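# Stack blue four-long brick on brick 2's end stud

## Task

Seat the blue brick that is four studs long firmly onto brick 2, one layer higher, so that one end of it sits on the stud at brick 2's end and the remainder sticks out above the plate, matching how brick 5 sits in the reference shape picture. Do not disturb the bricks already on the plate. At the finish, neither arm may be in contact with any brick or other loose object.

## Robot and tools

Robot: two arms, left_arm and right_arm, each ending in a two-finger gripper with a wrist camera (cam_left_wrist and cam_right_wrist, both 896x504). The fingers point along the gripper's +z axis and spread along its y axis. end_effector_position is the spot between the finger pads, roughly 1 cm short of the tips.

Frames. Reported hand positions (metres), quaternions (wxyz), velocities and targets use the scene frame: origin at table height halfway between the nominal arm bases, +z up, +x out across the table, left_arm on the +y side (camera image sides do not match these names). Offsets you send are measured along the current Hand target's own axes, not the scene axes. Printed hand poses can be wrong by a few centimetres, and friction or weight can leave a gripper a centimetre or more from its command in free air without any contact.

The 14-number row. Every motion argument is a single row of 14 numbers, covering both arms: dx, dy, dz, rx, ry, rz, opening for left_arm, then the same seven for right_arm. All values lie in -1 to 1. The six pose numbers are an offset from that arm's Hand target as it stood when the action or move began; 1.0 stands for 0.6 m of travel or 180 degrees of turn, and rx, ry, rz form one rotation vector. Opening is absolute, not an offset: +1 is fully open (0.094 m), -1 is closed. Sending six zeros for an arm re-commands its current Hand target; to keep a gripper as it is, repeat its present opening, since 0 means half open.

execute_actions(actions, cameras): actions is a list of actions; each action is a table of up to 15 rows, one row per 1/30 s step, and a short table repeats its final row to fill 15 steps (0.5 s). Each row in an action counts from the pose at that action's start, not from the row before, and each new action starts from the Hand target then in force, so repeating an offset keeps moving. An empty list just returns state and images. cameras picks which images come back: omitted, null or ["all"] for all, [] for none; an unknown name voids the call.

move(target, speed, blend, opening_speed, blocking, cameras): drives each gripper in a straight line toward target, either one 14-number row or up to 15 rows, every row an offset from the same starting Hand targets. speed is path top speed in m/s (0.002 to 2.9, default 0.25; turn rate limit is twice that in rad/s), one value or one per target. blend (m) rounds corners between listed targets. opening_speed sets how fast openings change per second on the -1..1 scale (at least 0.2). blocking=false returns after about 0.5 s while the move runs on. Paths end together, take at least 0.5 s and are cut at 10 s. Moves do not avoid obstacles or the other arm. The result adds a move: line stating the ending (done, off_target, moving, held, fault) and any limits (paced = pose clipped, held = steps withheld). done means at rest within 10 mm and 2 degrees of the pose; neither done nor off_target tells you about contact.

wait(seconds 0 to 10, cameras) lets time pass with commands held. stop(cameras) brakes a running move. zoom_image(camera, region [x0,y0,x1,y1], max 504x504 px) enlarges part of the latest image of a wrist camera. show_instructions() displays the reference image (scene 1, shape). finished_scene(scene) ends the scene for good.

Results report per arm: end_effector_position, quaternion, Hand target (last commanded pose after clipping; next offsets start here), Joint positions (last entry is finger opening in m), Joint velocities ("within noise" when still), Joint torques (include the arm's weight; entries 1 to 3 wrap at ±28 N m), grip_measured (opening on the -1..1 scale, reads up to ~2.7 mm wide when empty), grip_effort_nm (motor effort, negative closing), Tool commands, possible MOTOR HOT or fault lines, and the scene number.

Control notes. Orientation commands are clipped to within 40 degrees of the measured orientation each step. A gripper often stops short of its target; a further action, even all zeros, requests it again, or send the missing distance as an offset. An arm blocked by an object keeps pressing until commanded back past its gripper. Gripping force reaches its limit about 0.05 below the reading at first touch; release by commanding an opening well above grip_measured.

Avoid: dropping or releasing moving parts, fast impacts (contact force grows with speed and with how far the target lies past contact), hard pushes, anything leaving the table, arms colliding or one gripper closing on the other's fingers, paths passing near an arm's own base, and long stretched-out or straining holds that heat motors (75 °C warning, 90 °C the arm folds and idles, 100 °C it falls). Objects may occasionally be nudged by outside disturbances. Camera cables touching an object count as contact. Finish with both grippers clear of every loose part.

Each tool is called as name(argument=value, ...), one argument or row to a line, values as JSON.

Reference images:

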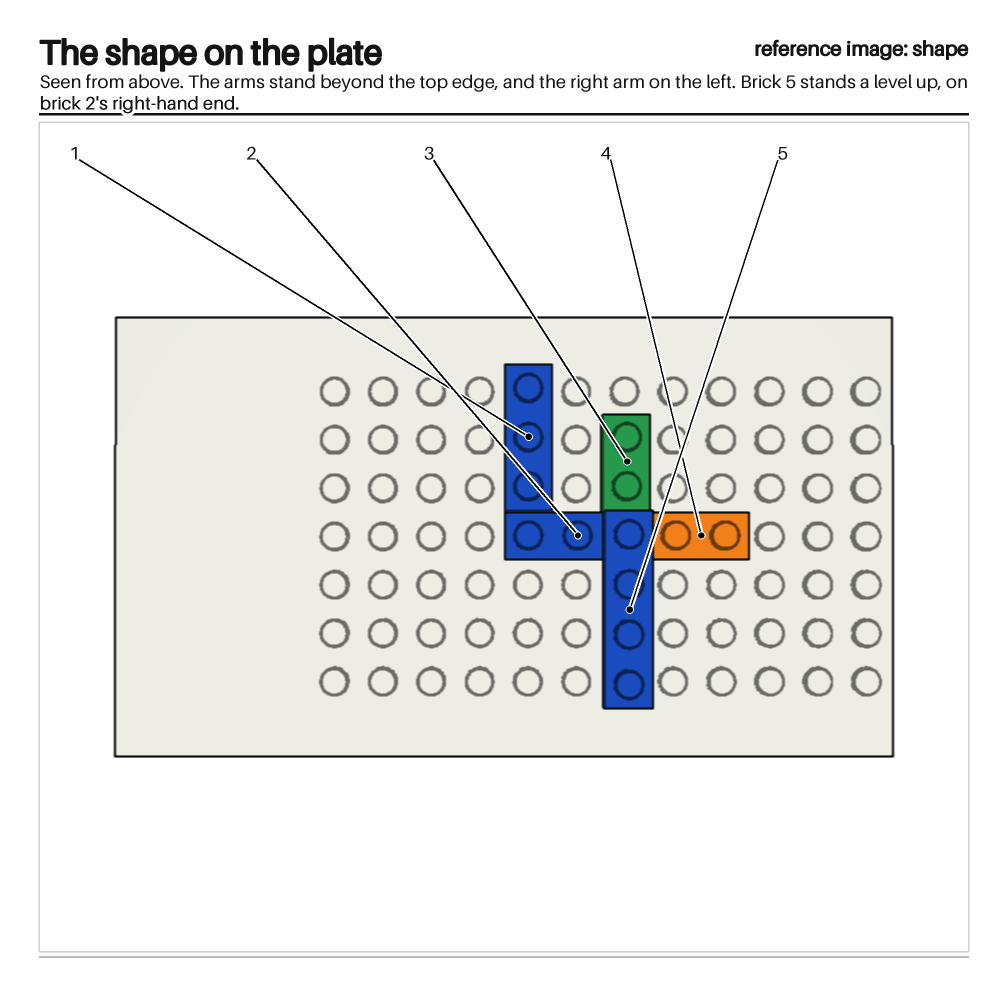

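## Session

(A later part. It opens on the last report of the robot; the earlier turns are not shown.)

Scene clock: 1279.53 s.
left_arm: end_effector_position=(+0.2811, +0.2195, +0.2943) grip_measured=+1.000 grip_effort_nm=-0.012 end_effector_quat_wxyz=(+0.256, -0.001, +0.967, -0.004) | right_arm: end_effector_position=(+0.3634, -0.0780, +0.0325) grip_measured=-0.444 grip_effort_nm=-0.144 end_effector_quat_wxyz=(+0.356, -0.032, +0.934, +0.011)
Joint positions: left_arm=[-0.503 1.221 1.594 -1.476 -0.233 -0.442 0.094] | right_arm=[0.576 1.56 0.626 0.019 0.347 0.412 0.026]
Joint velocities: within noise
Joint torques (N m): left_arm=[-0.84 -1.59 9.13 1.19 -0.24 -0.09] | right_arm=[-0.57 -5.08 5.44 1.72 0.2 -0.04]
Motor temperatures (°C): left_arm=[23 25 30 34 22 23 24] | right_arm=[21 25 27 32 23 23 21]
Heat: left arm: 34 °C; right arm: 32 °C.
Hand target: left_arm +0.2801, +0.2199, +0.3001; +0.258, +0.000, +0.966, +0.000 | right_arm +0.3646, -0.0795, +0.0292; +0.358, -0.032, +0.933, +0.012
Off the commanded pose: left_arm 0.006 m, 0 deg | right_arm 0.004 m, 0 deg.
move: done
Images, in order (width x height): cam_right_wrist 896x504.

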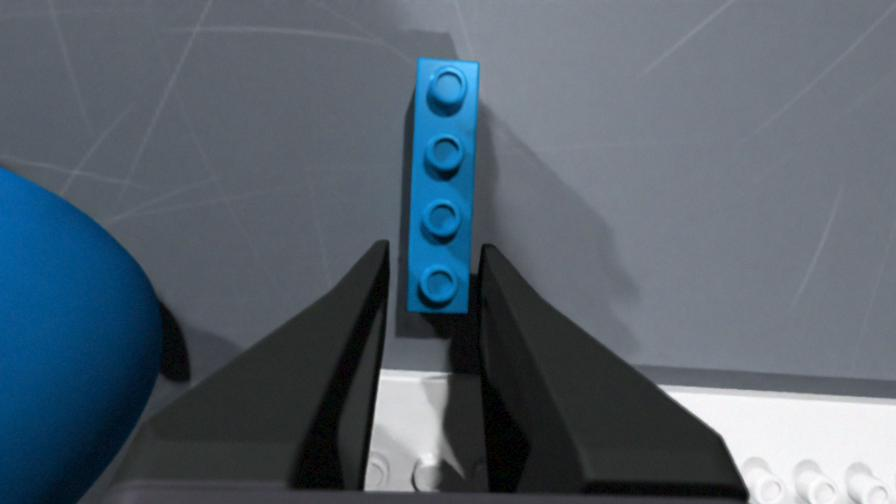

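move(
  target=[
    [0, 0, 0, 0, 0, 0, 1.0, 0, -0.0025, 0, 0, 0, 0, -0.447],
    [0, 0, 0, 0, 0, 0, 1.0, 0, -0.0025, 0, 0, 0, 0, -0.85],
  ],
  speed=0.05,
  opening_speed=0.3,
  cameras=["cam_right_wrist"],
)

zoom_image(
  camera="cam_right_wrist",
  region=[340, 150, 540, 350],
)

Scene clock: 1320.27 s.
left_arm: end_effector_position=(+0.2811, +0.2195, +0.2943) grip_measured=+1.000 grip_effort_nm=-0.017 end_effector_quat_wxyz=(+0.256, -0.001, +0.967, -0.004) | right_arm: end_effector_position=(+0.3645, -0.0792, +0.0328) grip_measured=-0.656 grip_effort_nm=-1.028 end_effector_quat_wxyz=(+0.357, -0.032, +0.933, +0.010)
Joint positions: left_arm=[-0.503 1.221 1.594 -1.476 -0.233 -0.442 0.094] | right_arm=[0.57 1.56 0.626 0.022 0.346 0.408 0.016]
Joint velocities: within noise
Joint torques (N m): left_arm=[-0.84 -1.58 9.13 1.19 -0.24 -0.1] | right_arm=[-0.54 -5.35 5.16 1.72 0.17 -0.04]
Motor temperatures (°C): left_arm=[23 25 30 33 22 23 24] | right_arm=[21 25 26 35 23 23 21]
Heat: left arm: 33 °C; right arm: 35 °C.
Hand target: left_arm +0.2801, +0.2199, +0.3001; +0.258, +0.000, +0.966, +0.000 | right_arm +0.3647, -0.0810, +0.0292; +0.358, -0.032, +0.933, +0.012
Off the commanded pose: left_arm 0.006 m, 0 deg | right_arm 0.004 m, 0 deg.
move: done
Images, in order (width x height): cam_right_wrist 896x504.

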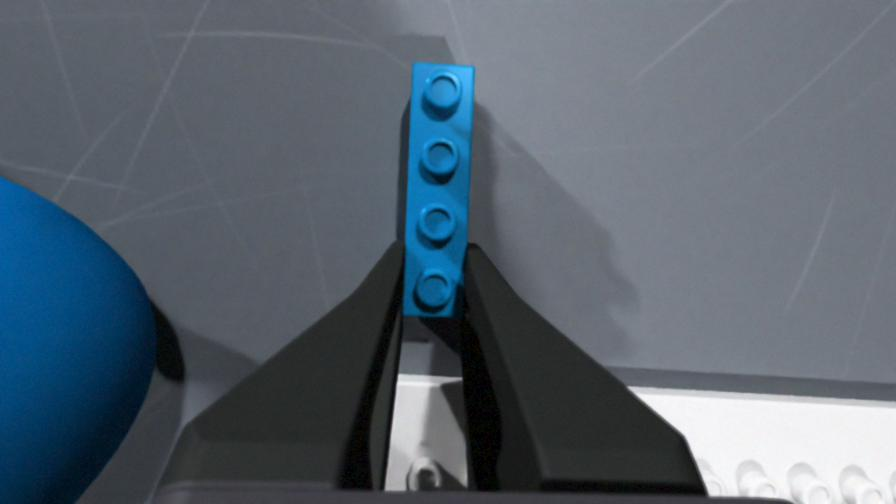

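Scaled by 2.520.

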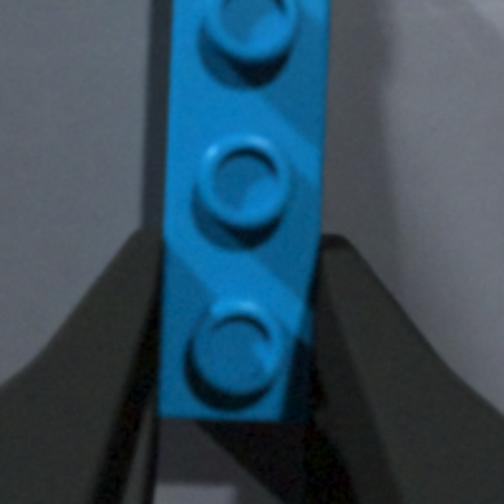

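move(
  target=[0, 0, 0, 0, 0, 0, 1.0, -0.0893, 0, -0.0989, 0, 0, 0, -0.85],
  speed=0.1,
  cameras=["cam_right_wrist"],
)

zoom_image(
  camera="cam_right_wrist",
  region=[340, 150, 540, 350],
)

Scene clock: 1368.47 s.
left_arm: end_effector_position=(+0.2811, +0.2195, +0.2943) grip_measured=+1.000 grip_effort_nm=-0.007 end_effector_quat_wxyz=(+0.256, -0.001, +0.967, -0.004) | right_arm: end_effector_position=(+0.3574, -0.0839, +0.0914) grip_measured=-0.656 grip_effort_nm=-1.033 end_effector_quat_wxyz=(+0.341, -0.037, +0.939, +0.000)
Joint positions: left_arm=[-0.503 1.221 1.594 -1.476 -0.233 -0.442 0.094] | right_arm=[0.57 1.403 0.783 -0.333 0.345 0.406 0.016]
Joint velocities: within noise
Joint torques (N m): left_arm=[-0.81 -1.58 9.13 1.19 -0.23 -0.1] | right_arm=[-0.55 -7.39 10.19 1.36 0.19 -0.03]
Motor temperatures (°C): left_arm=[23 25 30 32 22 23 24] | right_arm=[21 25 26 35 23 23 23]
Heat: left arm: 32 °C; right arm: 35 °C.
Hand target: left_arm +0.2801, +0.2199, +0.3001; +0.258, +0.000, +0.966, +0.000 | right_arm +0.3647, -0.0810, +0.1092; +0.358, -0.032, +0.933, +0.012
Off the commanded pose: left_arm 0.006 m, 0 deg | right_arm 0.019 m, 3 deg.
move: off_target (right_arm)
Images, in order (width x height): cam_right_wrist 896x504.

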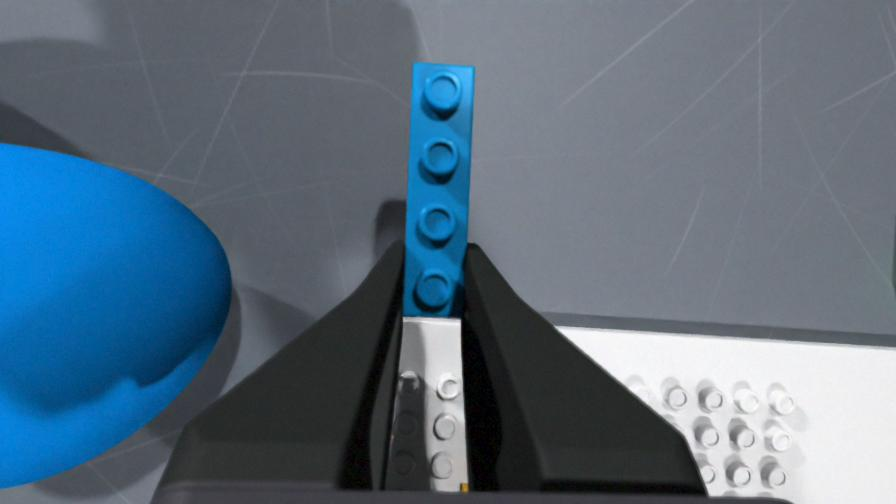

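Scaled by 2.520.

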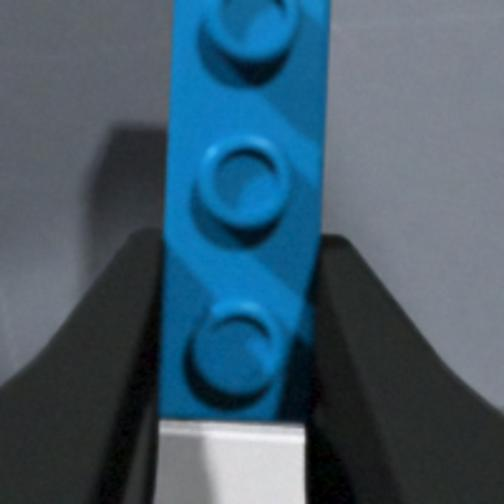

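move(
  target=[0, 0, 0, 0, 0, 0, 1.0, 0.1228, -0.1038, -0.1105, 0, 0, 0, -0.85],
  speed=0.15,
  cameras=["cam_right_wrist"],
)

zoom_image(
  camera="cam_right_wrist",
  region=[340, 150, 540, 350],
)

zoom_image(
  camera="cam_right_wrist",
  region=[220, 40, 560, 260],
)

Scene clock: 1403.37 s.
left_arm: end_effector_position=(+0.2811, +0.2195, +0.2943) grip_measured=+1.000 grip_effort_nm=-0.012 end_effector_quat_wxyz=(+0.257, -0.001, +0.967, -0.003) | right_arm: end_effector_position=(+0.2735, -0.1474, +0.1125) grip_measured=-0.656 grip_effort_nm=-1.028 end_effector_quat_wxyz=(+0.362, -0.029, +0.932, +0.013)
Joint positions: left_arm=[-0.503 1.221 1.594 -1.476 -0.233 -0.442 0.094] | right_arm=[0.533 0.837 0.533 -0.588 0.324 0.38 0.016]
Joint velocities: within noise
Joint torques (N m): left_arm=[-0.84 -1.59 9.13 1.19 -0.24 -0.1] | right_arm=[-0.35 -2.3 6.79 1.43 0.16 -0.04]
Motor temperatures (°C): left_arm=[23 25 30 31 22 23 24] | right_arm=[21 25 26 33 23 23 23]
Heat: left arm: 31 °C; right arm: 33 °C.
Hand target: left_arm +0.2801, +0.2200, +0.3001; +0.258, +0.000, +0.966, +0.000 | right_arm +0.2701, -0.1498, +0.1091; +0.359, -0.032, +0.933, +0.012
Off the commanded pose: left_arm 0.006 m, 0 deg | right_arm 0.005 m, 1 deg.
move: done
Images, in order (width x height): cam_right_wrist 896x504.

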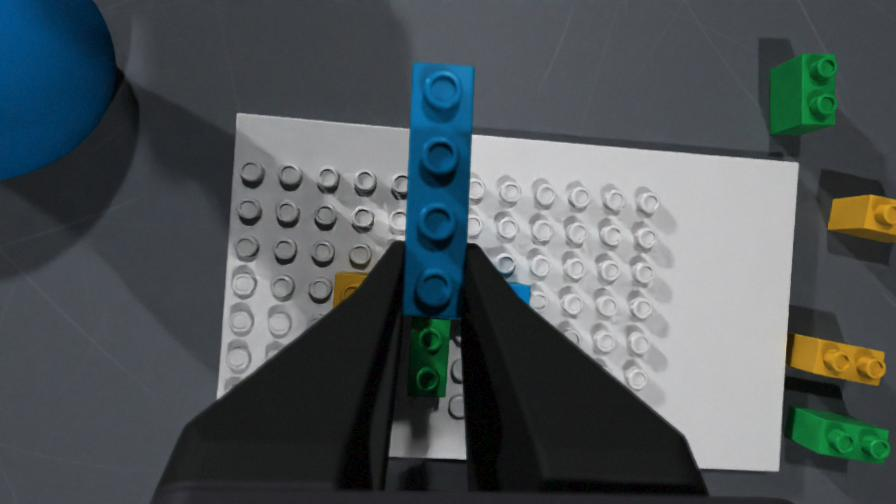

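Scaled by 2.520.

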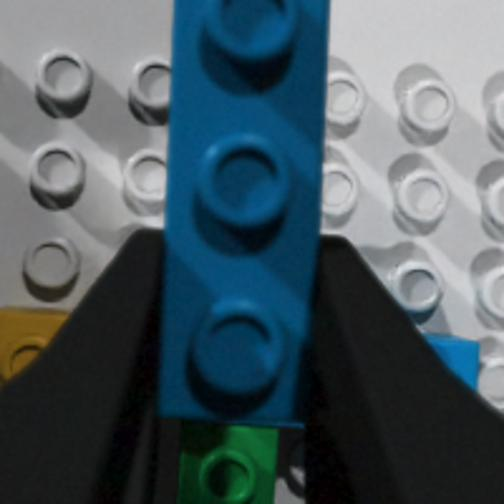

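Scaled by 1.482.

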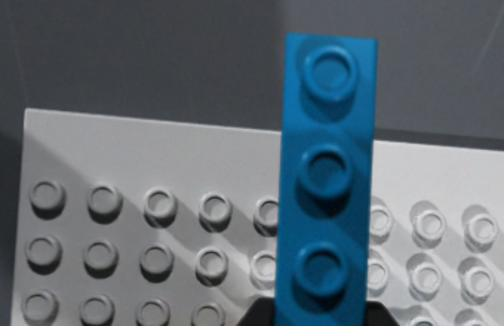

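zoom_image(
  camera="cam_right_wrist",
  region=[385, 300, 485, 420],
)

zoom_image(
  camera="cam_right_wrist",
  region=[225, 150, 415, 300],
)

zoom_image(
  camera="cam_right_wrist",
  region=[460, 160, 670, 310],
)

zoom_image(
  camera="cam_right_wrist",
  region=[390, 50, 490, 150],
)

zoom_image(
  camera="cam_right_wrist",
  region=[390, 130, 490, 230],
)

zoom_image(
  camera="cam_right_wrist",
  region=[390, 230, 490, 330],
)

Scaled by 4.200.

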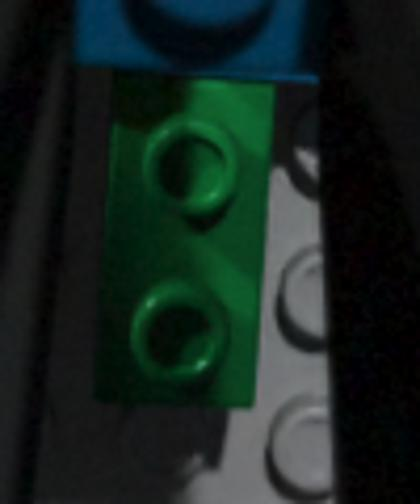

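Scaled by 2.653.

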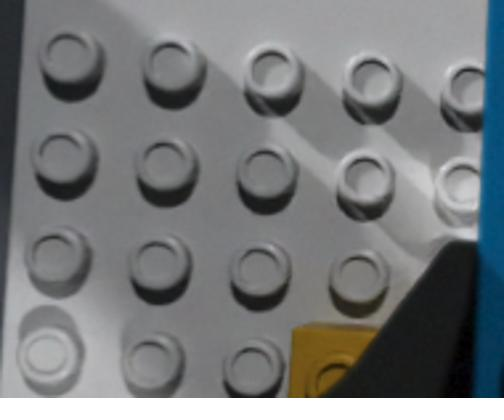

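Scaled by 2.400.

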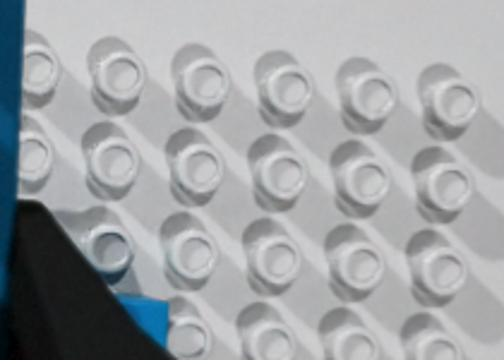

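Scaled by 5.040.

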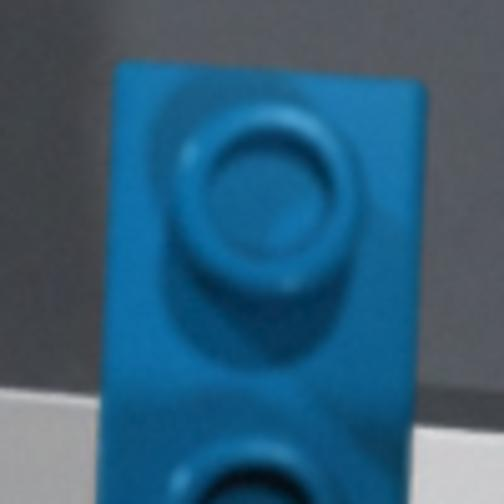

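Scaled by 5.040.

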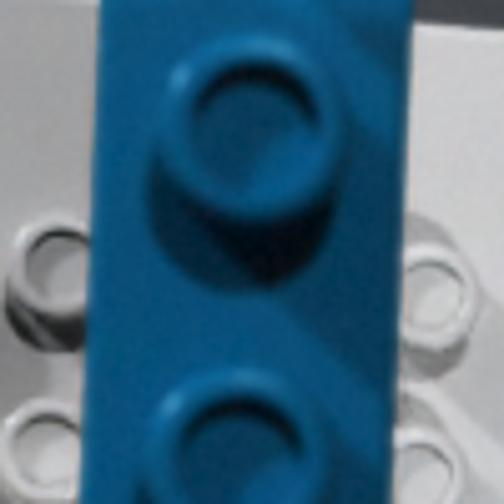

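Scaled by 5.040.

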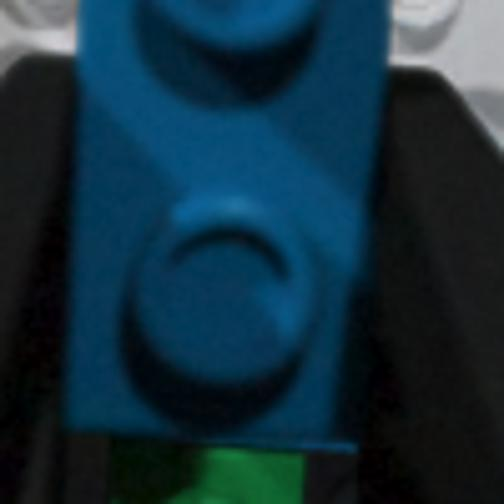

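zoom_image(
  camera="cam_right_wrist",
  region=[230, 150, 330, 250],
)

zoom_image(
  camera="cam_right_wrist",
  region=[320, 150, 420, 250],
)

zoom_image(
  camera="cam_right_wrist",
  region=[480, 160, 580, 260],
)

zoom_image(
  camera="cam_right_wrist",
  region=[570, 170, 670, 270],
)

zoom_image(
  camera="cam_right_wrist",
  region=[570, 300, 670, 400],
)

zoom_image(
  camera="cam_right_wrist",
  region=[215, 300, 315, 400],
)

Scaled by 5.040.

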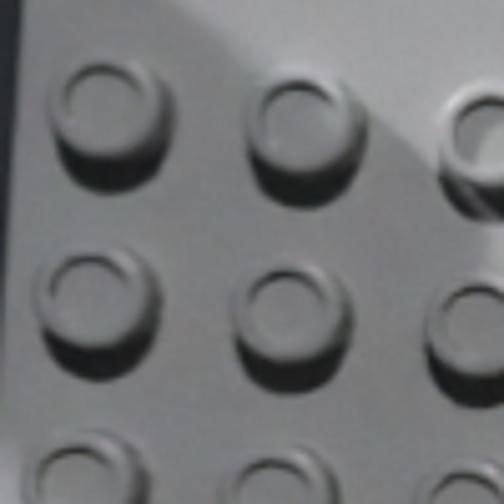

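Scaled by 5.040.

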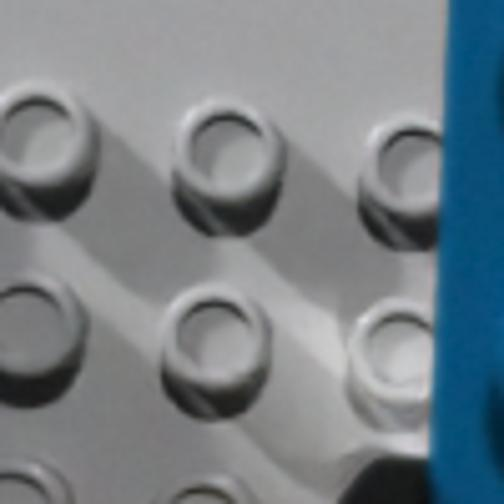

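Scaled by 5.040.

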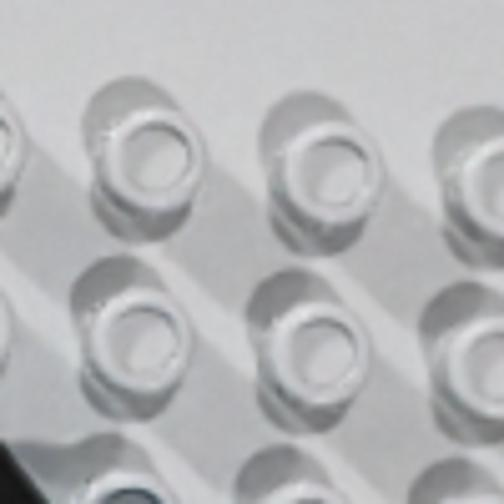

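Scaled by 5.040.

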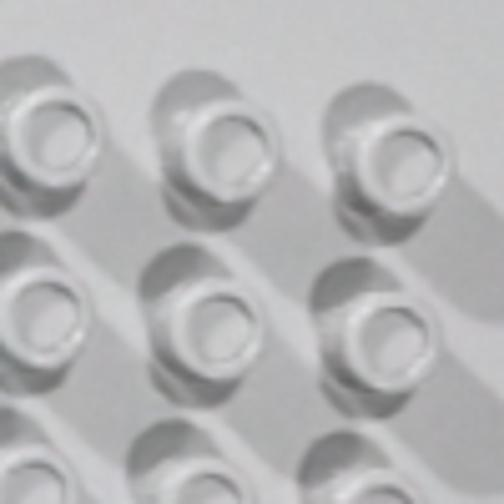

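Scaled by 5.040.

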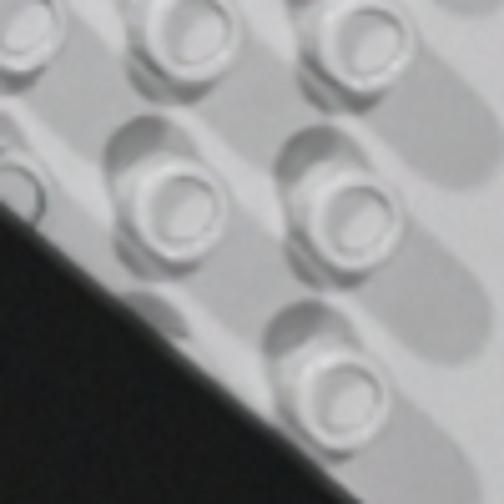

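Scaled by 5.040.

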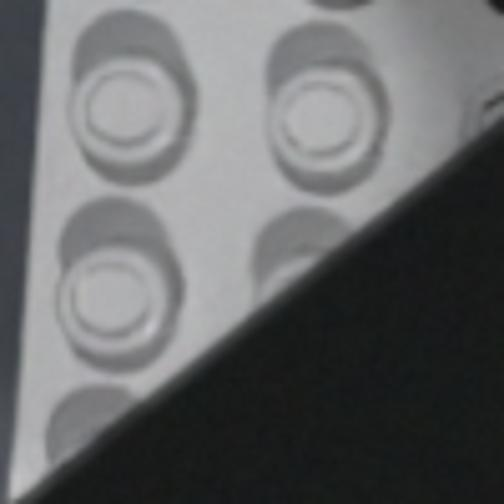

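move(
  target=[0, 0, 0, 0, 0, 0, 1.0, 0.0609, -0.0047, 0.0385, 0.0048, 0.0039, 0.0054, -0.85],
  speed=0.1,
  cameras=["cam_right_wrist"],
)

zoom_image(
  camera="cam_right_wrist",
  region=[385, 300, 485, 420],
)

zoom_image(
  camera="cam_right_wrist",
  region=[390, 230, 490, 330],
)

Scene clock: 1717.40 s.
left_arm: end_effector_position=(+0.2811, +0.2195, +0.2943) grip_measured=+1.000 grip_effort_nm=-0.012 end_effector_quat_wxyz=(+0.257, -0.001, +0.967, -0.003) | right_arm: end_effector_position=(+0.2560, -0.1531, +0.0662) grip_measured=-0.656 grip_effort_nm=-1.038 end_effector_quat_wxyz=(+0.340, -0.028, +0.940, +0.007)
Joint positions: left_arm=[-0.503 1.221 1.594 -1.476 -0.233 -0.442 0.094] | right_arm=[0.557 0.818 0.374 -0.504 0.33 0.415 0.016]
Joint velocities: within noise
Joint torques (N m): left_arm=[-0.83 -1.61 9.14 1.19 -0.24 -0.1] | right_arm=[0.59 -1.55 6.57 1.66 0.46 0.1]
Motor temperatures (°C): left_arm=[23 24 30 27 22 23 24] | right_arm=[21 23 27 34 23 23 25]
Heat: left arm: 30 °C; right arm: 34 °C.
Hand target: left_arm +0.2801, +0.2199, +0.3001; +0.258, +0.000, +0.966, +0.000 | right_arm +0.2586, -0.1534, +0.0675; +0.353, -0.021, +0.935, +0.007
Off the commanded pose: left_arm 0.006 m, 0 deg | right_arm 0.003 m, 2 deg.
move: done
Images, in order (width x height): cam_right_wrist 896x504.

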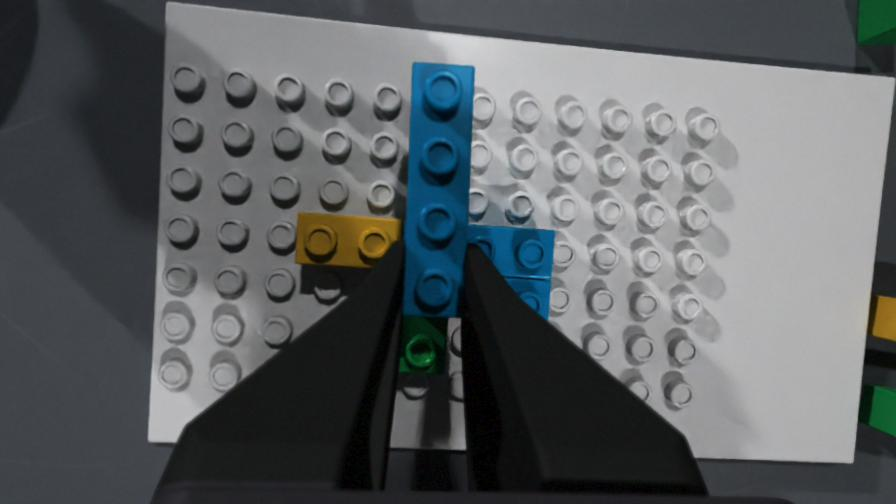

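Scaled by 4.200.

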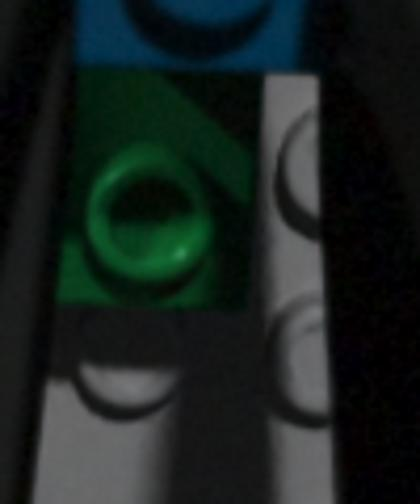

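Scaled by 5.040.

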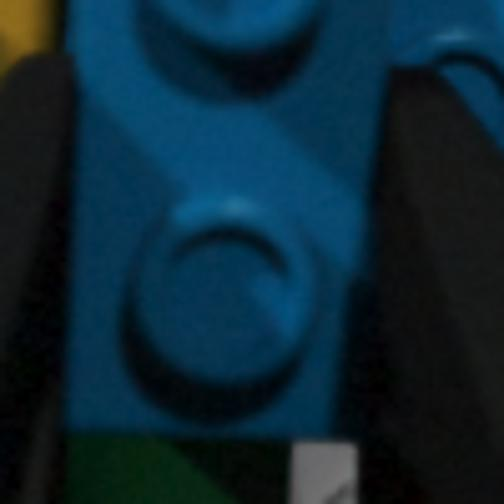

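zoom_image(
  camera="cam_right_wrist",
  region=[295, 200, 405, 310],
)

zoom_image(
  camera="cam_right_wrist",
  region=[460, 200, 570, 310],
)

zoom_image(
  camera="cam_right_wrist",
  region=[390, 50, 490, 150],
)

zoom_image(
  camera="cam_right_wrist",
  region=[390, 130, 490, 230],
)

Scaled by 4.582.

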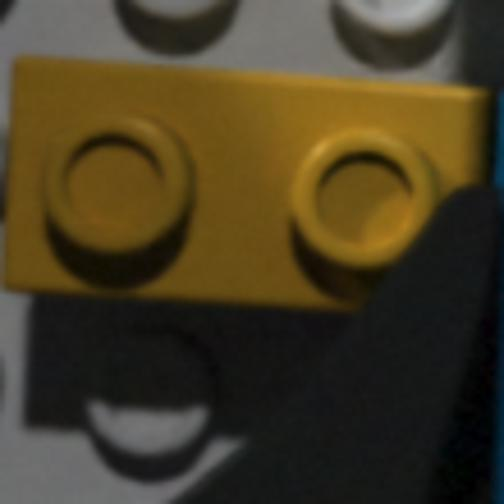

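Scaled by 4.582.

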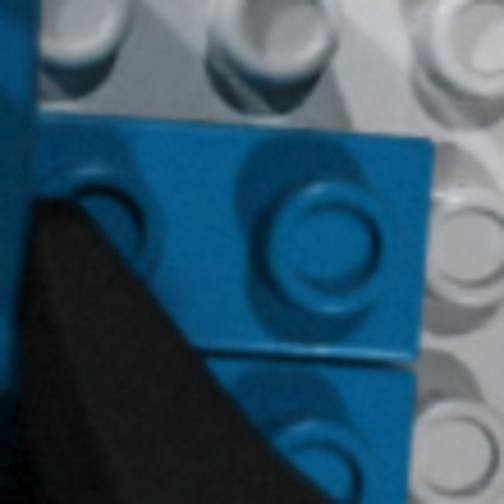

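Scaled by 5.040.

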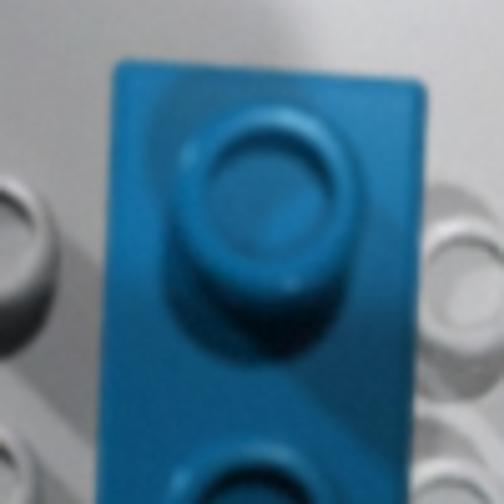

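Scaled by 5.040.

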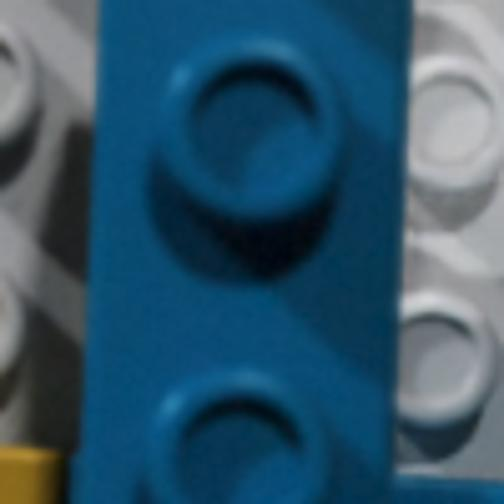

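move(
  target=[0, 0, 0, 0, 0, 0, 1.0, -0.0450, 0.0007, -0.0325, 0.0055, -0.0111, 0.0062, -0.85],
  speed=0.1,
  cameras=["cam_right_wrist"],
)

Scene clock: 1832.83 s.
left_arm: end_effector_position=(+0.2811, +0.2195, +0.2943) grip_measured=+1.000 grip_effort_nm=-0.022 end_effector_quat_wxyz=(+0.257, -0.001, +0.967, -0.003) | right_arm: end_effector_position=(+0.2604, -0.1545, +0.0837) grip_measured=-0.656 grip_effort_nm=-1.033 end_effector_quat_wxyz=(+0.350, -0.018, +0.937, -0.002)
Joint positions: left_arm=[-0.503 1.221 1.594 -1.476 -0.233 -0.442 0.094] | right_arm=[0.568 0.818 0.435 -0.559 0.366 0.435 0.016]
Joint velocities: within noise
Joint torques (N m): left_arm=[-0.83 -1.58 9.11 1.18 -0.24 -0.1] | right_arm=[0.61 -2.19 10.78 1.37 0.49 0.1]
Motor temperatures (°C): left_arm=[23 24 30 27 22 23 24] | right_arm=[21 23 26 35 23 23 25]
Heat: left arm: 30 °C; right arm: 35 °C.
Hand target: left_arm +0.2801, +0.2199, +0.3001; +0.258, +0.000, +0.966, +0.000 | right_arm +0.2659, -0.1526, +0.1000; +0.369, -0.009, +0.929, +0.003
Off the commanded pose: left_arm 0.006 m, 0 deg | right_arm 0.017 m, 3 deg.
move: off_target (right_arm)
Images, in order (width x height): cam_right_wrist 896x504.

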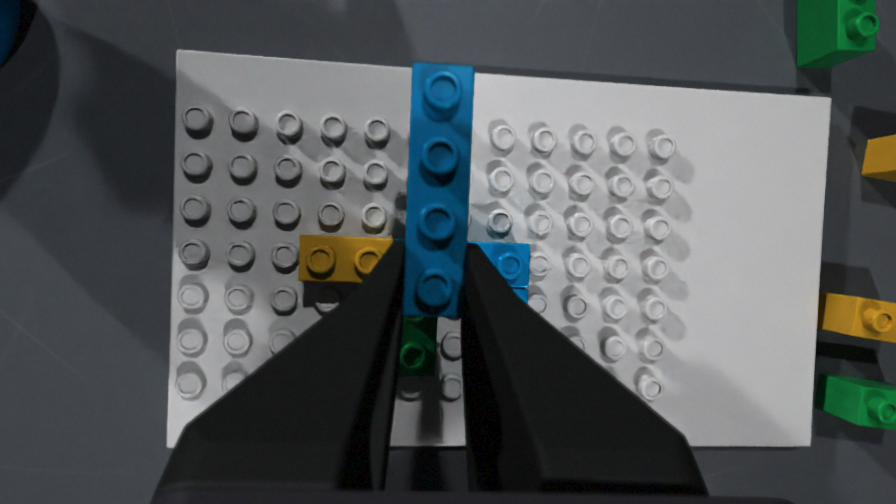

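move(
  target=[0, 0, 0, 0, 0, 0, 1.0, 0.0377, 0, 0.0399, 0, 0, 0, -0.85],
  speed=0.08,
  cameras=["cam_right_wrist"],
)

zoom_image(
  camera="cam_right_wrist",
  region=[280, 190, 410, 320],
)

zoom_image(
  camera="cam_right_wrist",
  region=[460, 190, 590, 320],
)

zoom_image(
  camera="cam_right_wrist",
  region=[385, 280, 485, 400],
)

Scene clock: 1857.17 s.
left_arm: end_effector_position=(+0.2811, +0.2195, +0.2943) grip_measured=+1.000 grip_effort_nm=-0.017 end_effector_quat_wxyz=(+0.257, -0.001, +0.967, -0.003) | right_arm: end_effector_position=(+0.2637, -0.1525, +0.0675) grip_measured=-0.656 grip_effort_nm=-1.033 end_effector_quat_wxyz=(+0.361, -0.014, +0.932, +0.006)
Joint positions: left_arm=[-0.503 1.221 1.594 -1.476 -0.233 -0.442 0.094] | right_arm=[0.568 0.833 0.357 -0.438 0.368 0.437 0.016]
Joint velocities: within noise
Joint torques (N m): left_arm=[-0.83 -1.57 9.13 1.18 -0.24 -0.1] | right_arm=[0.68 -0.42 6.78 1.7 0.48 0.11]
Motor temperatures (°C): left_arm=[23 24 30 27 22 23 24] | right_arm=[21 23 26 34 23 23 25]
Heat: left arm: 30 °C; right arm: 34 °C.
Hand target: left_arm +0.2801, +0.2199, +0.3001; +0.258, +0.000, +0.966, +0.000 | right_arm +0.2659, -0.1527, +0.0671; +0.369, -0.009, +0.929, +0.003
Off the commanded pose: left_arm 0.006 m, 0 deg | right_arm 0.002 m, 1 deg.
move: done
Images, in order (width x height): cam_right_wrist 896x504.

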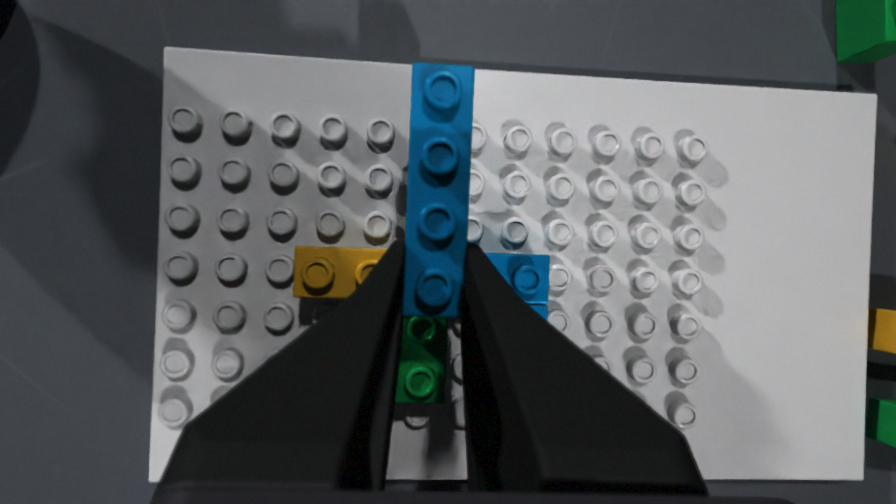

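Scaled by 3.877.

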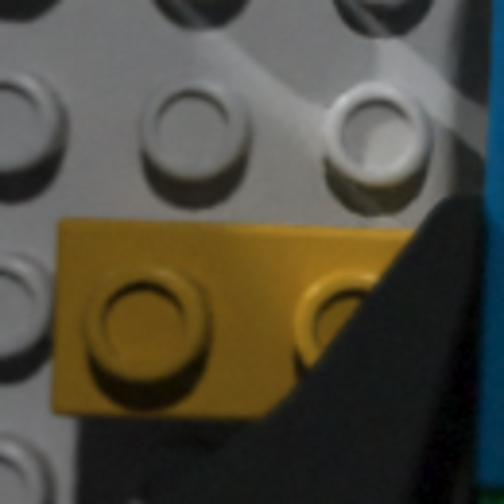

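Scaled by 3.877.

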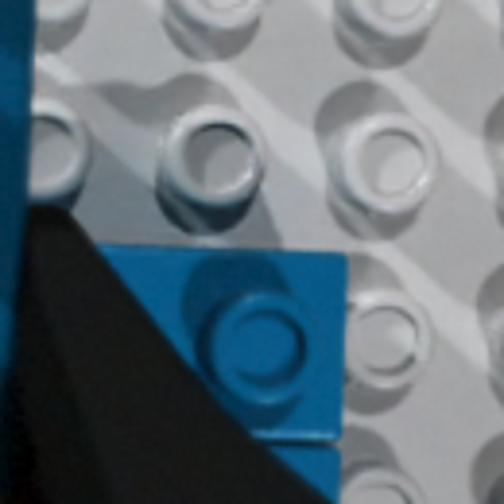

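Scaled by 4.200.

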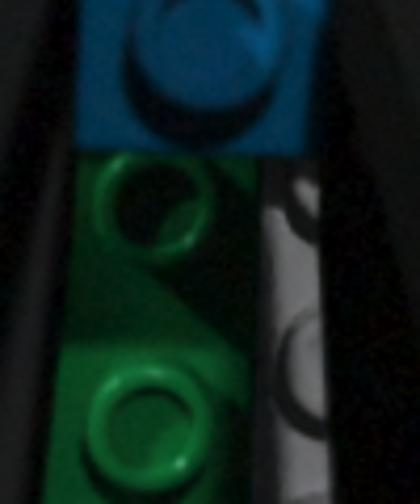

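move(
  target=[0, 0, 0, 0, 0, 0, 1.0, 0.0043, 0.0023, 0.0051, 0, 0, 0, -0.85],
  speed=0.05,
  cameras=["cam_right_wrist"],
)

zoom_image(
  camera="cam_right_wrist",
  region=[280, 190, 410, 320],
)

zoom_image(
  camera="cam_right_wrist",
  region=[460, 190, 590, 320],
)

zoom_image(
  camera="cam_right_wrist",
  region=[385, 280, 485, 400],
)

Scene clock: 1913.13 s.
left_arm: end_effector_position=(+0.2811, +0.2195, +0.2943) grip_measured=+1.000 grip_effort_nm=-0.012 end_effector_quat_wxyz=(+0.257, -0.001, +0.967, -0.003) | right_arm: end_effector_position=(+0.2641, -0.1507, +0.0637) grip_measured=-0.656 grip_effort_nm=-1.038 end_effector_quat_wxyz=(+0.361, -0.015, +0.933, +0.005)
Joint positions: left_arm=[-0.503 1.221 1.594 -1.476 -0.233 -0.442 0.094] | right_arm=[0.577 0.85 0.346 -0.414 0.372 0.442 0.016]
Joint velocities: within noise
Joint torques (N m): left_arm=[-0.83 -1.59 9.13 1.19 -0.24 -0.1] | right_arm=[0.62 -0.68 6.58 1.7 0.48 0.11]
Motor temperatures (°C): left_arm=[23 24 31 27 22 23 24] | right_arm=[21 22 26 35 23 23 25]
Heat: left arm: 31 °C; right arm: 35 °C.
Hand target: left_arm +0.2801, +0.2199, +0.3001; +0.258, +0.000, +0.966, +0.000 | right_arm +0.2661, -0.1513, +0.0631; +0.369, -0.009, +0.929, +0.003
Off the commanded pose: left_arm 0.006 m, 0 deg | right_arm 0.002 m, 1 deg.
move: done
Images, in order (width x height): cam_right_wrist 896x504.

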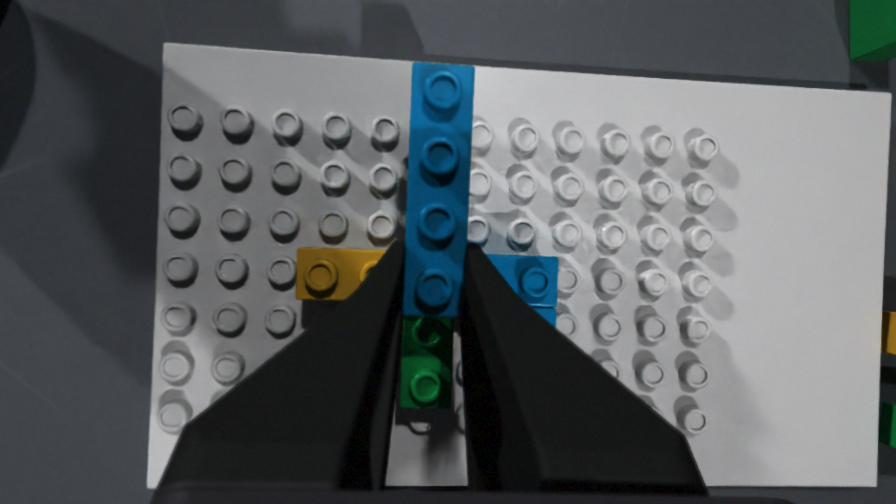

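Scaled by 3.877.

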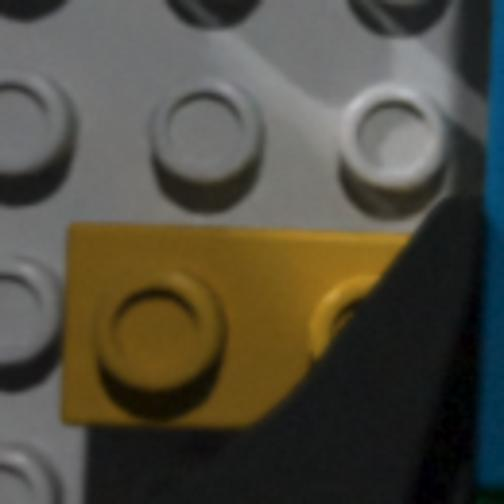

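Scaled by 3.877.

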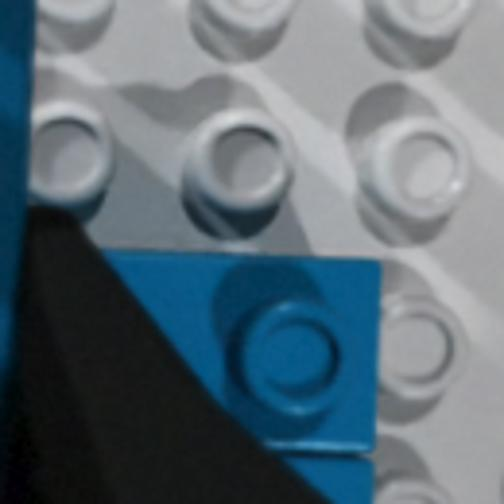

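Scaled by 4.200.

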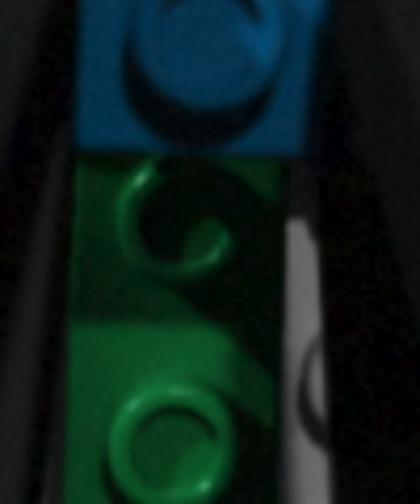

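move(
  target=[0, 0, 0, 0, 0, 0, 1.0, 0.00343, 0, 0.00363, 0, 0, 0, -0.85],
  speed=0.03,
  cameras=["cam_right_wrist"],
)

Scene clock: 1943.07 s.
left_arm: end_effector_position=(+0.2811, +0.2195, +0.2943) grip_measured=+1.000 grip_effort_nm=-0.007 end_effector_quat_wxyz=(+0.257, -0.001, +0.967, -0.003) | right_arm: end_effector_position=(+0.2644, -0.1506, +0.0609) grip_measured=-0.656 grip_effort_nm=-1.028 end_effector_quat_wxyz=(+0.361, -0.015, +0.932, +0.006)
Joint positions: left_arm=[-0.503 1.221 1.594 -1.476 -0.233 -0.442 0.094] | right_arm=[0.577 0.856 0.337 -0.397 0.372 0.442 0.016]
Joint velocities: within noise
Joint torques (N m): left_arm=[-0.85 -1.59 9.13 1.19 -0.23 -0.11] | right_arm=[0.61 -0.66 6.5 1.68 0.48 0.11]
Motor temperatures (°C): left_arm=[23 24 31 27 22 23 24] | right_arm=[21 22 26 36 24 23 25]
Heat: left arm: 31 °C; right arm: 36 °C.
Hand target: left_arm +0.2801, +0.2199, +0.3001; +0.258, +0.000, +0.966, +0.000 | right_arm +0.2662, -0.1513, +0.0601; +0.369, -0.009, +0.929, +0.003
Off the commanded pose: left_arm 0.006 m, 0 deg | right_arm 0.002 m, 1 deg.
move: done
Images, in order (width x height): cam_right_wrist 896x504.

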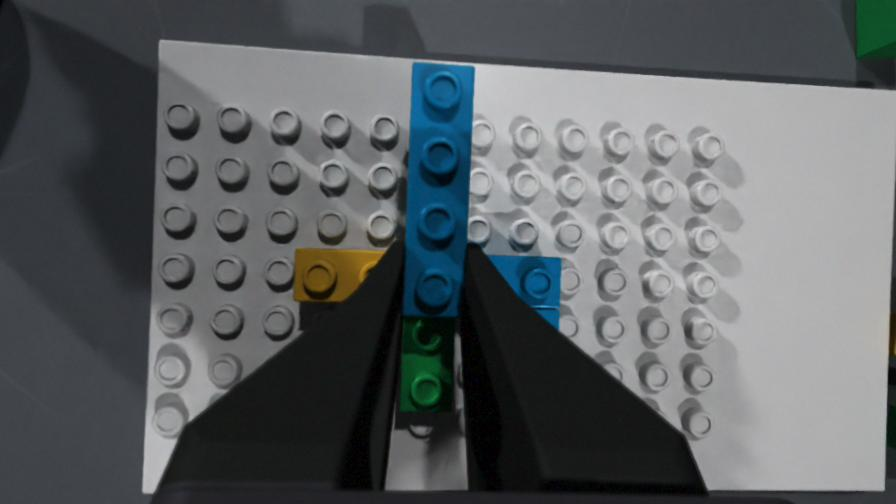

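move(
  target=[0, 0, 0, 0, 0, 0, 1.0, 0.00343, 0, 0.00363, 0, 0, 0, -0.85],
  speed=0.03,
  cameras=["cam_right_wrist"],
)

zoom_image(
  camera="cam_right_wrist",
  region=[385, 280, 485, 400],
)

Scene clock: 1955.80 s.
left_arm: end_effector_position=(+0.2811, +0.2195, +0.2943) grip_measured=+1.000 grip_effort_nm=-0.012 end_effector_quat_wxyz=(+0.257, -0.001, +0.967, -0.003) | right_arm: end_effector_position=(+0.2648, -0.1507, +0.0588) grip_measured=-0.656 grip_effort_nm=-1.023 end_effector_quat_wxyz=(+0.362, -0.014, +0.932, +0.005)
Joint positions: left_arm=[-0.503 1.221 1.594 -1.476 -0.233 -0.442 0.094] | right_arm=[0.577 0.861 0.327 -0.381 0.374 0.442 0.016]
Joint velocities: within noise
Joint torques (N m): left_arm=[-0.84 -1.58 9.14 1.19 -0.24 -0.1] | right_arm=[0.65 -0.57 6.35 1.71 0.44 0.11]
Motor temperatures (°C): left_arm=[23 24 31 27 22 23 24] | right_arm=[21 22 26 35 24 23 25]
Heat: left arm: 31 °C; right arm: 35 °C.
Hand target: left_arm +0.2801, +0.2199, +0.3001; +0.258, +0.000, +0.966, +0.000 | right_arm +0.2661, -0.1513, +0.0570; +0.369, -0.009, +0.929, +0.003
Off the commanded pose: left_arm 0.006 m, 0 deg | right_arm 0.002 m, 1 deg.
move: done
Images, in order (width x height): cam_right_wrist 896x504.

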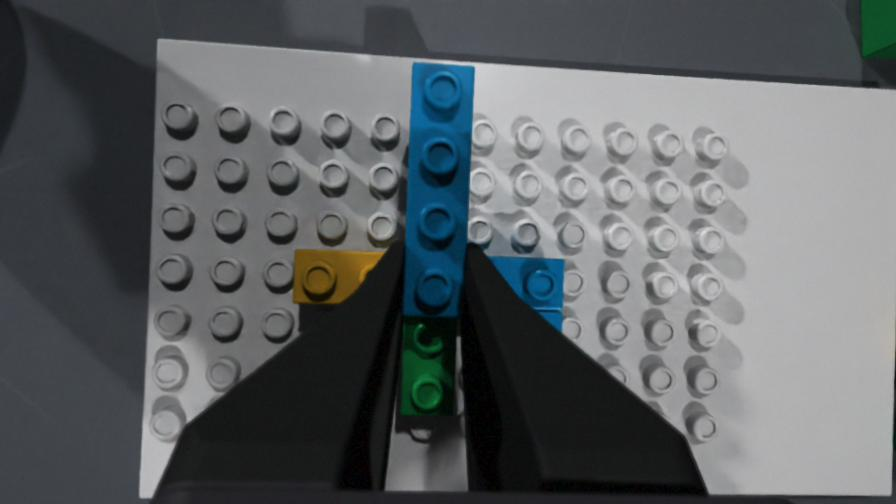

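Scaled by 4.200.

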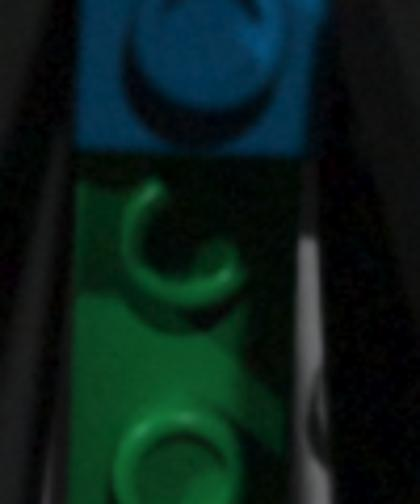

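move(
  target=[0,0,0,0,0,0,1.0,0.00343,0,0.00363,0,0,0,-0.85],
  speed=0.03,
  cameras=["cam_right_wrist"],
)

Scene clock: 2053.30 s.
left_arm: end_effector_position=(+0.2811, +0.2195, +0.2943) grip_measured=+1.000 grip_effort_nm=-0.012 end_effector_quat_wxyz=(+0.257, -0.001, +0.967, -0.003) | right_arm: end_effector_position=(+0.2650, -0.1510, +0.0578) grip_measured=-0.656 grip_effort_nm=-1.033 end_effector_quat_wxyz=(+0.364, -0.014, +0.931, +0.005)
Joint positions: left_arm=[-0.503 1.221 1.594 -1.476 -0.233 -0.442 0.094] | right_arm=[0.577 0.861 0.321 -0.372 0.376 0.442 0.016]
Joint velocities: within noise
Joint torques (N m): left_arm=[-0.83 -1.59 9.13 1.19 -0.23 -0.1] | right_arm=[0.64 -0.05 5.97 1.79 0.43 0.11]
Motor temperatures (°C): left_arm=[23 24 31 27 22 23 24] | right_arm=[21 22 26 37 24 23 25]
Heat: left arm: 31 °C; right arm: 37 °C.
Hand target: left_arm +0.2801, +0.2199, +0.3001; +0.258, +0.000, +0.966, +0.000 | right_arm +0.2661, -0.1513, +0.0540; +0.369, -0.009, +0.929, +0.003
Off the commanded pose: left_arm 0.006 m, 0 deg | right_arm 0.004 m, 1 deg.
move: done
Images, in order (width x height): cam_right_wrist 896x504.

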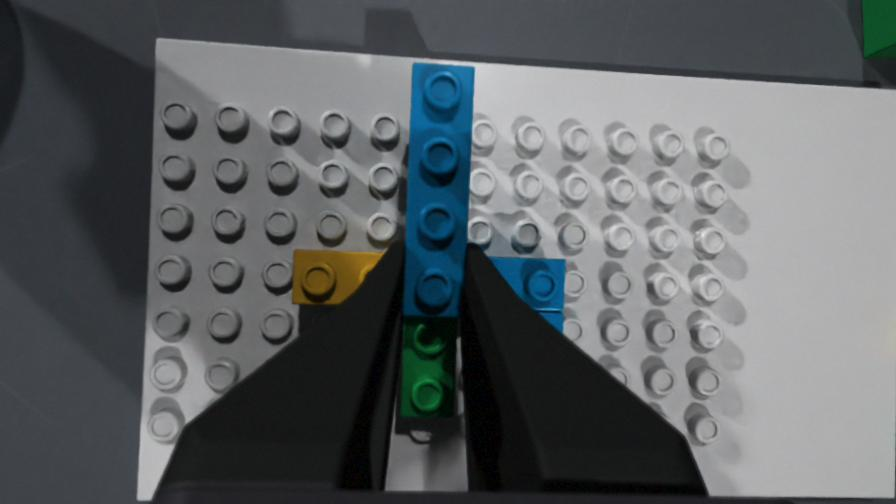

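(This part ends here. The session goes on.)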